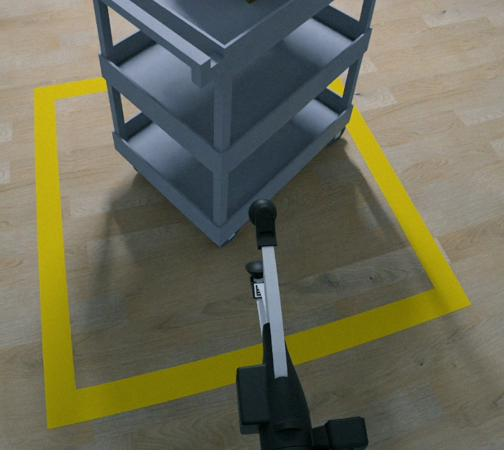

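Emit:
move --blocking false --r2 '{"base":{"rotate_rad":-0.8}}'

Emit:
wait --seconds 3

Emit:
move --blocking false --r2 '{"base":{"strafe_m":0.9}}'

Emit:
wait --seconds 7

Emit:
move --blocking false --r2 '{"base":{"translate_m":0.16},"pace":"slow","contact_limits":{"translate_m":0.2}}'

Emit:
wait --seconds 4 --cameras '["r2_head_camera","r2_wrist_camera"]'

Scene clock: 957.10 s.
move: r2 moving
r1: as last shown
r1.lidar_m: 4.97 2.70 0.25 - 0.25 0.25 0.53 1.24 1.21 2.79 2.93 4.12
r1.motor_effort: lift_m=+21(22) arm_m=+4(4) wheel_0=+2(2) wheel_1=+8(8) wheel_2=-3(3)
r1.servo_current: wrist_yaw_rad=59(65) wrist_pitch_rad=39(46) wrist_roll_rad=59(72) gripper_m=39(46)
r1.wrist_depth_mm: - - - - - - - / - - - - - - - / - - - - - - - / - - - - - - - / - - - - - - - / - - - 195 - - - / - - 180 180 152 - -
r2.base_odometry: x=-6.090 y=-3.004 heading=+1.346
r2.turned_by_wheels: -0.251
r2.turned_by_imu: -0.244
r2.base_tilt: forward=-0.7 right=+0.0
r2.lidar_m: 0.81 0.84 1.15 0.87 0.84 0.89 0.98 0.94 0.95 1.47 1.95 2.09
r2.base_status: rotate_rad moving
r2.joint_positions: lift_m=+0.686 arm_m=+0.000 wrist_yaw_rad=+0.003 wrist_pitch_rad=+0.002 wrist_roll_rad=+1.569 gripper_m=+0.120
r2.joint_status: not commanded
r2.measured_speeds: translate_m=+0.000 strafe_m=+0.000 rotate_rad=-0.977 lift_m=+0.000 arm_m=+0.000 wrist_yaw_rad=+0.000 wrist_pitch_rad=+0.000 wrist_roll_rad=+0.000
r2.motor_effort: lift_m=+17(17) arm_m=-3(4) wheel_0=+8(9) wheel_1=+10(10) wheel_2=+10(11)
r2.servo_current: wrist_yaw_rad=46(52) wrist_pitch_rad=39(46) wrist_roll_rad=46(52) gripper_m=52(59)
r2.hand_pose: x=+0.4595 y=-0.0866 z=+0.8637 quat_wxyz=(+0.708, +0.707, +0.002, +0.000) (m; r2's base frame)
r2.wrist_depth_mm: - - - - - 1708 1182 / - - - - - 1756 1182 / - - - - - 1708 1205 / - - - - - 1160 1042 / - - 946 904 - 798 - / - - 200 715 197 640 - / - - - - - - -
pictures: none

Scene clock: 958.17 s.
earlier move: r2 done
r1.base_odometry: x=-1.772 y=-0.152 heading=-2.010
r1.turned_by_wheels: +0.000
r1.turned_by_imu: +0.000
r1.base_tilt: forward=-1.6 right=+1.3
r1.lidar_m: 4.98 2.69 0.25 - 0.25 0.25 0.56 1.23 1.23 2.76 2.94 4.11
r1.base_status: not commanded
r1.joint_positions: lift_m=+0.750 arm_m=+0.000 wrist_yaw_rad=-0.001 wrist_pitch_rad=+0.002 wrist_roll_rad=+0.000 gripper_m=-0.010
r1.joint_status: not commanded
r1.measured_speeds: all 0
r1.motor_effort: lift_m=+21(22) arm_m=+4(4) wheel_0=+2(2) wheel_1=+8(8) wheel_2=-3(4)
r1.servo_current: wrist_yaw_rad=26(72) wrist_pitch_rad=46(52) wrist_roll_rad=52(72) gripper_m=46(46)
r1.hand_pose: x=+0.4591 y=-0.0878 z=+0.9274 quat_wxyz=(+1.000, +0.000, +0.001, -0.001) (m; r1's base frame)
r1.wrist_depth_mm: - - - - - - - / - - - - - - - / - - - - - - - / - - - - - - - / - - - - - - - / - - - 194 - - - / - - 181 180 152 - -
r2.base_odometry: x=-6.090 y=-3.004 heading=+0.798
r2.turned_by_wheels: -0.548
r2.turned_by_imu: -0.534
r2.base_tilt: forward=-0.7 right=+0.1
r2.lidar_m: 2.06 0.80 0.83 1.16 0.86 0.82 0.88 0.99 0.93 0.96 1.40 1.95
r2.base_status: done
r2.joint_positions: lift_m=+0.686 arm_m=+0.000 wrist_yaw_rad=+0.003 wrist_pitch_rad=+0.002 wrist_roll_rad=+1.569 gripper_m=+0.120
r2.joint_status: not commanded
r2.measured_speeds: all 0
r2.motor_effort: lift_m=+17(17) arm_m=-3(4) wheel_0=+2(10) wheel_1=+4(11) wheel_2=+2(11)
r2.servo_current: wrist_yaw_rad=52(59) wrist_pitch_rad=39(46) wrist_roll_rad=39(52) gripper_m=52(59)
r2.hand_pose: x=+0.4595 y=-0.0867 z=+0.8637 quat_wxyz=(+0.708, +0.707, +0.002, +0.000) (m; r2's base frame)
r2.wrist_depth_mm: - - - - - 1464 1182 / - - - - - 1618 1182 / - - - - - 1576 1182 / - - - - - 1756 1182 / - - - - - 1661 1182 / - - 199 - 214 1499 1205 / - - - - - 1808 1182
wait: 1.07 of 3 s (r2 has come to rest)
pictures: none

Scene clock: 958.67 s.
move: r2 moving
r1: as last shown
r1.lidar_m: 4.97 2.70 0.25 - 0.25 0.25 0.55 1.25 1.22 2.76 2.94 4.12
r1.motor_effort: lift_m=+22(22) arm_m=+4(4) wheel_0=+2(2) wheel_1=+8(9) wheel_2=-3(3)
r1.servo_current: wrist_yaw_rad=46(72) wrist_pitch_rad=46(46) wrist_roll_rad=52(59) gripper_m=39(52)
r1.wrist_depth_mm: - - - - - - - / - - - - - - - / - - - - - - - / - - - - - - - / - - - - - - - / - - - 195 - - - / - - 180 180 152 - -
r2.base_odometry: x=-6.116 y=-2.978 heading=+0.798
r2.turned_by_wheels: +0.000
r2.turned_by_imu: +0.000
r2.base_tilt: forward=-0.7 right=+0.1
r2.lidar_m: 2.11 0.76 0.83 1.12 0.85 0.81 0.86 1.01 0.98 0.99 1.46 1.98
r2.base_status: strafe_m moving
r2.joint_positions: lift_m=+0.686 arm_m=+0.000 wrist_yaw_rad=+0.003 wrist_pitch_rad=+0.002 wrist_roll_rad=+1.569 gripper_m=+0.120
r2.joint_status: not commanded
r2.measured_speeds: translate_m=-0.001 strafe_m=+0.140 rotate_rad=+0.008 lift_m=+0.000 arm_m=+0.000 wrist_yaw_rad=+0.000 wrist_pitch_rad=+0.000 wrist_roll_rad=+0.000
r2.motor_effort: lift_m=+17(17) arm_m=-4(4) wheel_0=-12(12) wheel_1=+10(13) wheel_2=-1(2)
r2.servo_current: wrist_yaw_rad=39(52) wrist_pitch_rad=39(46) wrist_roll_rad=46(52) gripper_m=52(59)
r2.hand_pose: x=+0.4595 y=-0.0867 z=+0.8637 quat_wxyz=(+0.708, +0.707, +0.002, +0.000) (m; r2's base frame)
r2.wrist_depth_mm: - - - - - 1499 1182 / - - - - - 1618 1160 / - - - - - 1618 1182 / - - - - - 1756 1205 / - - - - - 1618 1182 / - - 199 - 214 1537 1229 / - - - - - 1756 1182
pictures: none

Scene clock: 962.50 s.
earlier move: r2 done
r1.base_odometry: x=-1.772 y=-0.152 heading=-2.010
r1.turned_by_wheels: +0.000
r1.turned_by_imu: +0.000
r1.base_tilt: forward=-1.6 right=+1.3
r1.lidar_m: 4.95 2.69 0.25 - 0.25 0.25 0.55 1.24 1.21 2.77 2.92 4.13
r1.base_status: not commanded
r1.joint_positions: lift_m=+0.750 arm_m=+0.000 wrist_yaw_rad=-0.001 wrist_pitch_rad=+0.002 wrist_roll_rad=+0.000 gripper_m=-0.010
r1.joint_status: not commanded
r1.measured_speeds: all 0
r1.motor_effort: lift_m=+21(22) arm_m=+4(4) wheel_0=+2(3) wheel_1=+8(9) wheel_2=-3(4)
r1.servo_current: wrist_yaw_rad=59(72) wrist_pitch_rad=39(52) wrist_roll_rad=46(72) gripper_m=46(52)
r1.hand_pose: x=+0.4591 y=-0.0878 z=+0.9274 quat_wxyz=(+1.000, +0.000, +0.001, -0.001) (m; r1's base frame)
r1.wrist_depth_mm: - - - - - - - / - - - - - - - / - - - - - - - / - - - - - - - / - - - - - - - / - - - 195 - - - / - - 181 180 153 - -
r2.base_odometry: x=-6.735 y=-2.375 heading=+0.798
r2.turned_by_wheels: +0.000
r2.turned_by_imu: +0.001
r2.base_tilt: forward=-0.7 right=+0.1
r2.lidar_m: 0.56 3.14 1.20 0.50 0.37 0.36 0.39 0.57 1.71 1.82 2.52 0.59
r2.base_status: done
r2.joint_positions: lift_m=+0.686 arm_m=+0.000 wrist_yaw_rad=+0.003 wrist_pitch_rad=+0.002 wrist_roll_rad=+1.569 gripper_m=+0.120
r2.joint_status: not commanded
r2.measured_speeds: all 0
r2.motor_effort: lift_m=+17(17) arm_m=-4(4) wheel_0=-3(12) wheel_1=+2(13) wheel_2=+0(2)
r2.servo_current: wrist_yaw_rad=46(59) wrist_pitch_rad=39(52) wrist_roll_rad=46(65) gripper_m=52(59)
r2.hand_pose: x=+0.4595 y=-0.0867 z=+0.8637 quat_wxyz=(+0.708, +0.707, +0.002, +0.000) (m; r2's base frame)
r2.wrist_depth_mm: - - - 387 394 397 392 / - - - 389 - 866 - / - - 597 394 991 - - / - - 609 397 976 - - / - - 634 402 402 - - / - - 200 345 198 - - / - - - - - 1661 496
wait: 3.83 of 7 s (r2 has come to rest)
pictures: none

Scene clock: 963.00 s.
move: r2 moving
r1: as last shown
r1.lidar_m: 4.97 2.68 0.25 - 0.25 0.25 0.53 1.23 1.21 2.78 2.93 4.13
r1.motor_effort: lift_m=+21(22) arm_m=+4(4) wheel_0=+3(3) wheel_1=+8(8) wheel_2=-3(4)
r1.servo_current: wrist_yaw_rad=52(65) wrist_pitch_rad=46(46) wrist_roll_rad=33(65) gripper_m=39(46)
r1.wrist_depth_mm: - - - - - - - / - - - - - - - / - - - - - - - / - - - - - - - / - - - - - - - / - - - 194 - - - / - - 180 180 152 - -
r2.base_odometry: x=-6.726 y=-2.366 heading=+0.798
r2.turned_by_wheels: +0.000
r2.turned_by_imu: +0.000
r2.base_tilt: forward=-0.7 right=+0.0
r2.lidar_m: 0.55 3.10 1.28 0.52 0.39 0.36 0.39 0.58 1.72 1.81 2.51 0.56
r2.base_status: translate_m moving
r2.joint_positions: lift_m=+0.686 arm_m=+0.000 wrist_yaw_rad=+0.003 wrist_pitch_rad=+0.002 wrist_roll_rad=+1.569 gripper_m=+0.120
r2.joint_status: not commanded
r2.measured_speeds: translate_m=+0.048 strafe_m=+0.000 rotate_rad=-0.003 lift_m=+0.000 arm_m=+0.000 wrist_yaw_rad=+0.000 wrist_pitch_rad=+0.000 wrist_roll_rad=+0.000
r2.motor_effort: lift_m=+17(17) arm_m=-3(4) wheel_0=+7(9) wheel_1=+6(7) wheel_2=-9(10)
r2.servo_current: wrist_yaw_rad=39(65) wrist_pitch_rad=39(46) wrist_roll_rad=52(59) gripper_m=46(59)
r2.contact_limits: translate_m 0.2
r2.hand_pose: x=+0.4595 y=-0.0867 z=+0.8637 quat_wxyz=(+0.708, +0.707, +0.002, +0.000) (m; r2's base frame)
r2.wrist_depth_mm: - - - 377 379 387 384 / - - - 377 - 904 - / - - 591 384 976 - - / - - 609 384 - - - / - - 634 392 392 - - / - - 201 334 195 - - / - - - - - 1618 488
pictures: none

Scene clock: 965.40 s.
earlier move: r2 done
r1.base_odometry: x=-1.772 y=-0.152 heading=-2.010
r1.turned_by_wheels: +0.000
r1.turned_by_imu: +0.000
r1.base_tilt: forward=-1.6 right=+1.3
r1.lidar_m: 4.95 2.70 0.25 - 0.25 0.26 0.55 1.25 1.24 2.76 2.93 4.10
r1.base_status: not commanded
r1.joint_positions: lift_m=+0.750 arm_m=+0.000 wrist_yaw_rad=-0.001 wrist_pitch_rad=+0.002 wrist_roll_rad=+0.000 gripper_m=-0.010
r1.joint_status: not commanded
r1.measured_speeds: all 0
r1.motor_effort: lift_m=+21(22) arm_m=+4(4) wheel_0=+2(3) wheel_1=+8(8) wheel_2=-3(4)
r1.servo_current: wrist_yaw_rad=52(65) wrist_pitch_rad=46(52) wrist_roll_rad=46(65) gripper_m=46(46)
r1.hand_pose: x=+0.4591 y=-0.0878 z=+0.9274 quat_wxyz=(+1.000, +0.000, +0.001, -0.001) (m; r1's base frame)
r1.wrist_depth_mm: - - - - - - - / - - - - - - - / - - - - - - - / - - - - - - - / - - - - - - - / - - - 194 - - - / - - 180 181 152 - -
r2.base_odometry: x=-6.623 y=-2.261 heading=+0.798
r2.turned_by_wheels: +0.000
r2.turned_by_imu: +0.000
r2.base_tilt: forward=-0.7 right=+0.1
r2.lidar_m: 0.39 0.44 1.70 0.70 0.51 0.48 0.53 0.78 1.79 1.86 2.38 0.42
r2.base_status: done
r2.joint_positions: lift_m=+0.686 arm_m=+0.000 wrist_yaw_rad=+0.003 wrist_pitch_rad=+0.002 wrist_roll_rad=+1.569 gripper_m=+0.120
r2.joint_status: not commanded
r2.measured_speeds: all 0
r2.motor_effort: lift_m=+17(17) arm_m=-3(4) wheel_0=+4(10) wheel_1=+4(8) wheel_2=-6(11)
r2.servo_current: wrist_yaw_rad=46(65) wrist_pitch_rad=52(52) wrist_roll_rad=46(59) gripper_m=46(59)
r2.contact_limits: translate_m 0.2
r2.hand_pose: x=+0.4595 y=-0.0867 z=+0.8637 quat_wxyz=(+0.708, +0.707, +0.002, +0.000) (m; r2's base frame)
r2.wrist_depth_mm: 1863 - - 174 233 1708 530 / - - - 176 235 778 - / - 442 439 178 236 - - / - - 455 180 239 - - / - - 477 182 242 - - / - - 200 182 200 - - / - - - - - 1756 508
wait: 2.40 of 4 s (r2 has come to rest)
pictures: r2_head_camera, r2_wrist_camera
Images, in order (width x height): r2_head_camera 420x560, r2_wrist_camera 616x392.

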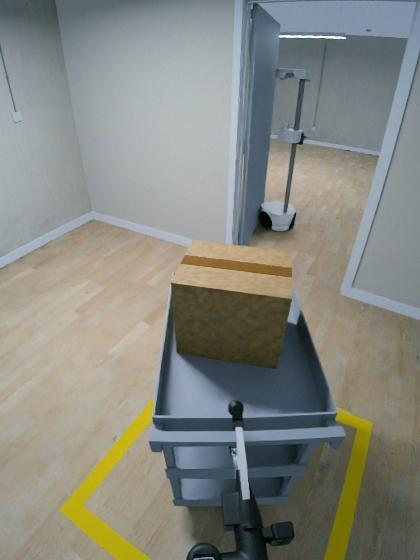

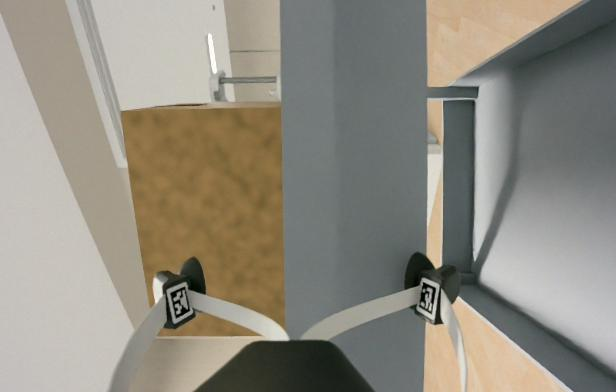

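Emit:
move --blocking false --r2 '{"joints":{"gripper_m":-0.029}}'

Emit:
wait --seconds 3

Emit:
move --blocking false --r2 '{"base":{"translate_m":-0.165,"strafe_m":0.0},"pace":"slow"}'

Emit:
wait --seconds 5

Emit:
move --blocking false --r2 '{"joints":{"gripper_m":0.12}}'

Emit:
wait --seconds 3 --cameras '["r2_head_camera","r2_head_left_camera"]'

Scene clock: 971.23 s.
move: r2 moving
r1: as last shown
r1.lidar_m: 4.97 2.69 0.25 - 0.25 0.25 0.54 1.22 1.24 2.77 2.90 4.11
r1.motor_effort: lift_m=+21(22) arm_m=+4(4) wheel_0=+2(3) wheel_1=+8(8) wheel_2=-3(3)
r1.servo_current: wrist_yaw_rad=46(59) wrist_pitch_rad=39(46) wrist_roll_rad=46(59) gripper_m=46(46)
r1.wrist_depth_mm: - - - - - - - / - - - - - - - / - - - - - - - / - - - - - - - / - - - - - - - / - - - 194 - - - / - - 180 180 152 - -
r2.base_odometry: x=-6.623 y=-2.261 heading=+0.798
r2.turned_by_wheels: +0.000
r2.turned_by_imu: +0.000
r2.base_tilt: forward=-0.7 right=+0.1
r2.lidar_m: 0.39 0.44 1.70 0.68 0.51 0.48 0.52 0.74 1.80 1.86 2.37 0.44
r2.base_status: not commanded
r2.joint_positions: lift_m=+0.686 arm_m=+0.000 wrist_yaw_rad=+0.003 wrist_pitch_rad=+0.002 wrist_roll_rad=+1.569 gripper_m=+0.106
r2.joint_status: gripper_m moving
r2.measured_speeds: all 0
r2.motor_effort: lift_m=+17(17) arm_m=-3(4) wheel_0=+4(5) wheel_1=+4(5) wheel_2=-6(6)
r2.servo_current: wrist_yaw_rad=46(59) wrist_pitch_rad=39(46) wrist_roll_rad=46(59) gripper_m=117(117)
r2.contact_limits: translate_m 0.2
r2.hand_pose: x=+0.4595 y=-0.0867 z=+0.8637 quat_wxyz=(+0.708, +0.707, +0.002, +0.000) (m; r2's base frame)
r2.wrist_depth_mm: 1808 - - 176 234 1708 530 / - - - 178 237 768 - / - 445 439 179 238 831 - / - - 459 181 240 831 - / - - 473 182 243 831 - / - - 196 183 196 - - / - - - - 247 1708 484
pictures: none

Scene clock: 972.93 s.
earlier move: r2 done
r1.base_odometry: x=-1.772 y=-0.152 heading=-2.010
r1.turned_by_wheels: +0.000
r1.turned_by_imu: +0.000
r1.base_tilt: forward=-1.6 right=+1.3
r1.lidar_m: 4.97 2.69 0.25 - 0.25 0.25 0.55 1.24 1.23 2.78 2.90 4.09
r1.base_status: not commanded
r1.joint_positions: lift_m=+0.750 arm_m=+0.000 wrist_yaw_rad=-0.001 wrist_pitch_rad=+0.002 wrist_roll_rad=+0.000 gripper_m=-0.010
r1.joint_status: not commanded
r1.measured_speeds: all 0
r1.motor_effort: lift_m=+22(22) arm_m=+4(4) wheel_0=+2(3) wheel_1=+8(9) wheel_2=-3(4)
r1.servo_current: wrist_yaw_rad=46(72) wrist_pitch_rad=39(52) wrist_roll_rad=59(59) gripper_m=39(52)
r1.hand_pose: x=+0.4591 y=-0.0878 z=+0.9274 quat_wxyz=(+1.000, +0.000, +0.001, -0.001) (m; r1's base frame)
r1.wrist_depth_mm: - - - - - - - / - - - - - - - / - - - - - - - / - - - - - - - / - - - - - - - / - - - 194 - - - / - - 180 180 152 - -
r2.base_odometry: x=-6.623 y=-2.261 heading=+0.798
r2.turned_by_wheels: +0.000
r2.turned_by_imu: +0.000
r2.base_tilt: forward=-0.6 right=+0.1
r2.lidar_m: 0.40 0.44 1.70 0.69 0.53 0.47 0.53 0.76 1.80 1.88 2.38 0.44
r2.base_status: not commanded
r2.joint_positions: lift_m=+0.686 arm_m=+0.000 wrist_yaw_rad=+0.001 wrist_pitch_rad=+0.002 wrist_roll_rad=+1.569 gripper_m=-0.027
r2.joint_status: all done
r2.measured_speeds: all 0
r2.motor_effort: lift_m=+17(17) arm_m=-3(4) wheel_0=+3(5) wheel_1=+4(5) wheel_2=-2(6)
r2.servo_current: wrist_yaw_rad=46(59) wrist_pitch_rad=39(52) wrist_roll_rad=33(65) gripper_m=111(345)
r2.contact_limits: translate_m 0.2
r2.hand_pose: x=+0.4594 y=-0.0871 z=+0.8637 quat_wxyz=(+0.708, +0.707, +0.001, +0.000) (m; r2's base frame)
r2.wrist_depth_mm: 1808 - - 165 224 1661 - / - - - 166 225 759 - / - 430 427 168 228 - - / - 452 445 229 230 - - / - - 466 171 233 - - / - - 187 173 180 - - / - - - - 236 1537 504
wait: 1.70 of 3 s (r2 has come to rest)
pictures: none

Scene clock: 973.43 s.
move: r2 moving
r1: as last shown
r1.lidar_m: 4.96 2.69 0.25 - 0.25 0.25 0.53 1.24 1.19 2.77 2.92 4.10
r1.motor_effort: lift_m=+21(22) arm_m=+4(4) wheel_0=+2(2) wheel_1=+8(8) wheel_2=-3(4)
r1.servo_current: wrist_yaw_rad=59(72) wrist_pitch_rad=46(46) wrist_roll_rad=65(65) gripper_m=46(52)
r1.wrist_depth_mm: - - - - - - - / - - - - - - - / - - - - - - - / - - - - - - - / - - - - - - - / - - - 194 - - - / - - 181 181 153 - -
r2.base_odometry: x=-6.631 y=-2.269 heading=+0.798
r2.turned_by_wheels: +0.000
r2.turned_by_imu: +0.000
r2.base_tilt: forward=-0.7 right=+0.1
r2.lidar_m: 0.40 0.43 1.67 0.67 0.50 0.48 0.53 0.74 1.78 1.85 2.38 0.41
r2.base_status: translate_m moving; strafe_m moving
r2.joint_positions: lift_m=+0.686 arm_m=+0.000 wrist_yaw_rad=+0.001 wrist_pitch_rad=+0.002 wrist_roll_rad=+1.569 gripper_m=-0.028
r2.joint_status: not commanded
r2.measured_speeds: translate_m=-0.048 strafe_m=+0.000 rotate_rad=+0.001 lift_m=+0.000 arm_m=+0.000 wrist_yaw_rad=+0.000 wrist_pitch_rad=+0.000 wrist_roll_rad=+0.000
r2.motor_effort: lift_m=+17(17) arm_m=-3(4) wheel_0=-8(9) wheel_1=-8(8) wheel_2=+12(12)
r2.servo_current: wrist_yaw_rad=46(59) wrist_pitch_rad=46(46) wrist_roll_rad=46(59) gripper_m=111(124)
r2.hand_pose: x=+0.4594 y=-0.0871 z=+0.8637 quat_wxyz=(+0.708, +0.707, +0.001, +0.000) (m; r2's base frame)
r2.wrist_depth_mm: 1808 - - 165 224 1661 - / - - - 167 225 750 - / - 430 424 168 227 - - / - 455 452 229 230 - - / - - 466 172 232 - - / - - 187 173 181 - - / - - - - 236 1499 504
pictures: none

Scene clock: 975.87 s.
earlier move: r2 done
r1.base_odometry: x=-1.772 y=-0.152 heading=-2.010
r1.turned_by_wheels: +0.000
r1.turned_by_imu: +0.000
r1.base_tilt: forward=-1.6 right=+1.2
r1.lidar_m: 4.97 2.70 0.25 - 0.25 0.25 0.54 1.21 1.21 2.78 2.95 4.11
r1.base_status: not commanded
r1.joint_positions: lift_m=+0.750 arm_m=+0.000 wrist_yaw_rad=-0.001 wrist_pitch_rad=+0.002 wrist_roll_rad=+0.000 gripper_m=-0.010
r1.joint_status: not commanded
r1.measured_speeds: all 0
r1.motor_effort: lift_m=+22(22) arm_m=+4(4) wheel_0=+2(2) wheel_1=+8(8) wheel_2=-3(4)
r1.servo_current: wrist_yaw_rad=46(85) wrist_pitch_rad=46(46) wrist_roll_rad=33(72) gripper_m=46(52)
r1.hand_pose: x=+0.4591 y=-0.0878 z=+0.9274 quat_wxyz=(+1.000, +0.000, +0.001, -0.001) (m; r1's base frame)
r1.wrist_depth_mm: - - - - - - - / - - - - - - - / - - - - - - - / - - - - - - - / - - - - - - - / - - - 194 - - - / - - 180 180 152 - -
r2.base_odometry: x=-6.738 y=-2.379 heading=+0.798
r2.turned_by_wheels: +0.000
r2.turned_by_imu: +0.001
r2.base_tilt: forward=-0.6 right=+0.1
r2.lidar_m: 0.39 0.43 1.23 0.50 0.36 0.34 0.36 0.57 1.69 1.81 2.50 0.42
r2.base_status: done
r2.joint_positions: lift_m=+0.686 arm_m=+0.000 wrist_yaw_rad=+0.002 wrist_pitch_rad=+0.002 wrist_roll_rad=+1.569 gripper_m=-0.028
r2.joint_status: not commanded
r2.measured_speeds: all 0
r2.motor_effort: lift_m=+17(17) arm_m=-4(4) wheel_0=-3(10) wheel_1=-6(8) wheel_2=+9(14)
r2.servo_current: wrist_yaw_rad=46(59) wrist_pitch_rad=39(46) wrist_roll_rad=46(59) gripper_m=111(124)
r2.hand_pose: x=+0.4594 y=-0.0870 z=+0.8637 quat_wxyz=(+0.708, +0.707, +0.001, +0.000) (m; r2's base frame)
r2.wrist_depth_mm: - - - 167 226 1618 512 / - - - 168 229 788 - / - 433 430 169 229 831 - / - 449 442 229 230 - - / - 469 466 171 230 - - / - - 187 171 179 - - / - - - - 232 1576 -
wait: 2.43 of 5 s (r2 has come to rest)
pictures: none

Scene clock: 976.37 s.
move: r2 moving
r1: as last shown
r1.base_tilt: forward=-1.6 right=+1.3
r1.lidar_m: 4.96 2.70 0.25 - 0.25 0.25 0.54 1.25 1.21 2.78 2.94 4.10
r1.motor_effort: lift_m=+21(22) arm_m=+4(4) wheel_0=+2(2) wheel_1=+8(8) wheel_2=-3(3)
r1.servo_current: wrist_yaw_rad=65(65) wrist_pitch_rad=52(52) wrist_roll_rad=52(65) gripper_m=46(46)
r2.base_odometry: x=-6.738 y=-2.379 heading=+0.798
r2.turned_by_wheels: +0.000
r2.turned_by_imu: +0.000
r2.base_tilt: forward=-0.6 right=+0.1
r2.lidar_m: 0.39 0.44 1.21 0.49 0.36 0.32 0.37 0.57 1.70 1.81 2.50 0.44
r2.base_status: not commanded
r2.joint_positions: lift_m=+0.686 arm_m=+0.000 wrist_yaw_rad=+0.002 wrist_pitch_rad=+0.002 wrist_roll_rad=+1.569 gripper_m=-0.002
r2.joint_status: gripper_m moving
r2.measured_speeds: translate_m=-0.003 strafe_m=+0.000 rotate_rad=-0.003 lift_m=+0.000 arm_m=+0.000 wrist_yaw_rad=+0.000 wrist_pitch_rad=+0.000 wrist_roll_rad=+0.000
r2.motor_effort: lift_m=+17(17) arm_m=-3(4) wheel_0=-3(3) wheel_1=-5(6) wheel_2=+5(9)
r2.servo_current: wrist_yaw_rad=59(65) wrist_pitch_rad=46(46) wrist_roll_rad=46(65) gripper_m=91(91)
r2.hand_pose: x=+0.4594 y=-0.0870 z=+0.8637 quat_wxyz=(+0.708, +0.707, +0.001, +0.000) (m; r2's base frame)
r2.wrist_depth_mm: - - - 171 229 1618 1160 / - - - 171 231 759 - / - 436 433 172 233 842 - / - 452 445 232 232 831 - / - 469 469 173 233 831 - / - - 187 174 181 - - / - - 496 - 234 - 500
pictures: none

Scene clock: 978.07 s.
earlier move: r2 done
r1.base_odometry: x=-1.772 y=-0.152 heading=-2.010
r1.turned_by_wheels: +0.000
r1.turned_by_imu: +0.000
r1.base_tilt: forward=-1.6 right=+1.2
r1.lidar_m: 4.96 2.67 0.25 - 0.25 0.25 0.57 1.24 1.22 2.76 2.88 4.16
r1.base_status: not commanded
r1.joint_positions: lift_m=+0.750 arm_m=+0.000 wrist_yaw_rad=-0.001 wrist_pitch_rad=+0.002 wrist_roll_rad=+0.000 gripper_m=-0.010
r1.joint_status: not commanded
r1.measured_speeds: all 0
r1.motor_effort: lift_m=+21(22) arm_m=+4(4) wheel_0=+2(3) wheel_1=+8(9) wheel_2=-3(3)
r1.servo_current: wrist_yaw_rad=39(72) wrist_pitch_rad=39(52) wrist_roll_rad=33(72) gripper_m=46(52)
r1.hand_pose: x=+0.4591 y=-0.0878 z=+0.9274 quat_wxyz=(+1.000, +0.000, +0.001, -0.001) (m; r1's base frame)
r1.wrist_depth_mm: - - - - - - - / - - - - - - - / - - - - - - - / - - - - - - - / - - - - - - - / - - - 195 - - - / - - 181 181 151 - -
r2.base_odometry: x=-6.738 y=-2.379 heading=+0.798
r2.turned_by_wheels: +0.000
r2.turned_by_imu: +0.000
r2.base_tilt: forward=-0.7 right=+0.1
r2.lidar_m: 0.41 0.43 1.25 0.50 0.38 0.34 0.37 0.53 1.71 1.80 2.52 0.44
r2.base_status: not commanded
r2.joint_positions: lift_m=+0.686 arm_m=+0.000 wrist_yaw_rad=+0.002 wrist_pitch_rad=+0.002 wrist_roll_rad=+1.569 gripper_m=+0.120
r2.joint_status: all done
r2.measured_speeds: all 0
r2.motor_effort: lift_m=+17(17) arm_m=-3(4) wheel_0=-2(3) wheel_1=-3(6) wheel_2=+1(9)
r2.servo_current: wrist_yaw_rad=46(65) wrist_pitch_rad=33(52) wrist_roll_rad=46(65) gripper_m=46(124)
r2.hand_pose: x=+0.4594 y=-0.0870 z=+0.8637 quat_wxyz=(+0.708, +0.707, +0.001, +0.000) (m; r2's base frame)
r2.wrist_depth_mm: - - - 185 244 1661 1182 / - - - 185 244 778 - / - - 452 185 245 842 - / - - 459 186 246 854 - / - - 473 186 247 - - / - - 200 186 200 - - / - - 508 - - 1708 512
wait: 1.70 of 3 s (r2 has come to rest)
pictures: r2_head_camera, r2_head_left_camera
Images, in order (width x height): r2_head_camera 420x560, r2_head_left_camera 420x672.

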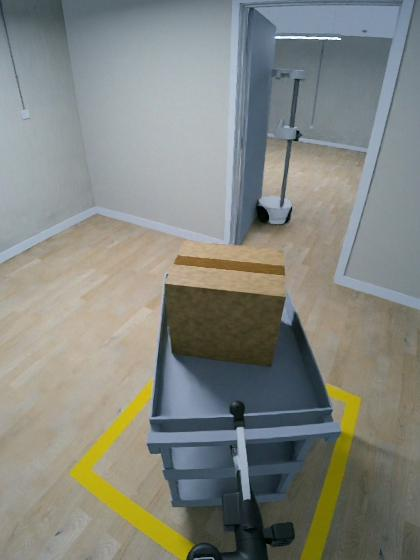

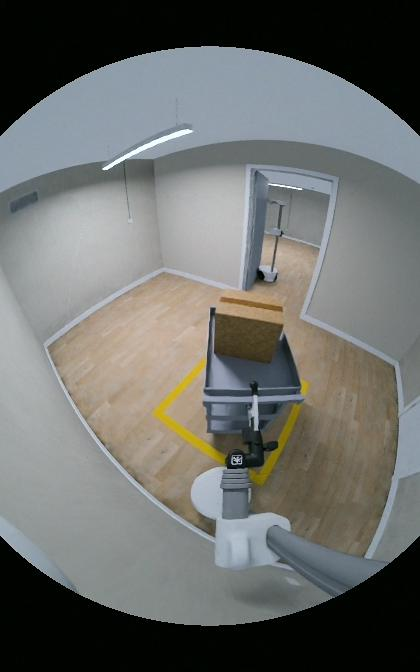

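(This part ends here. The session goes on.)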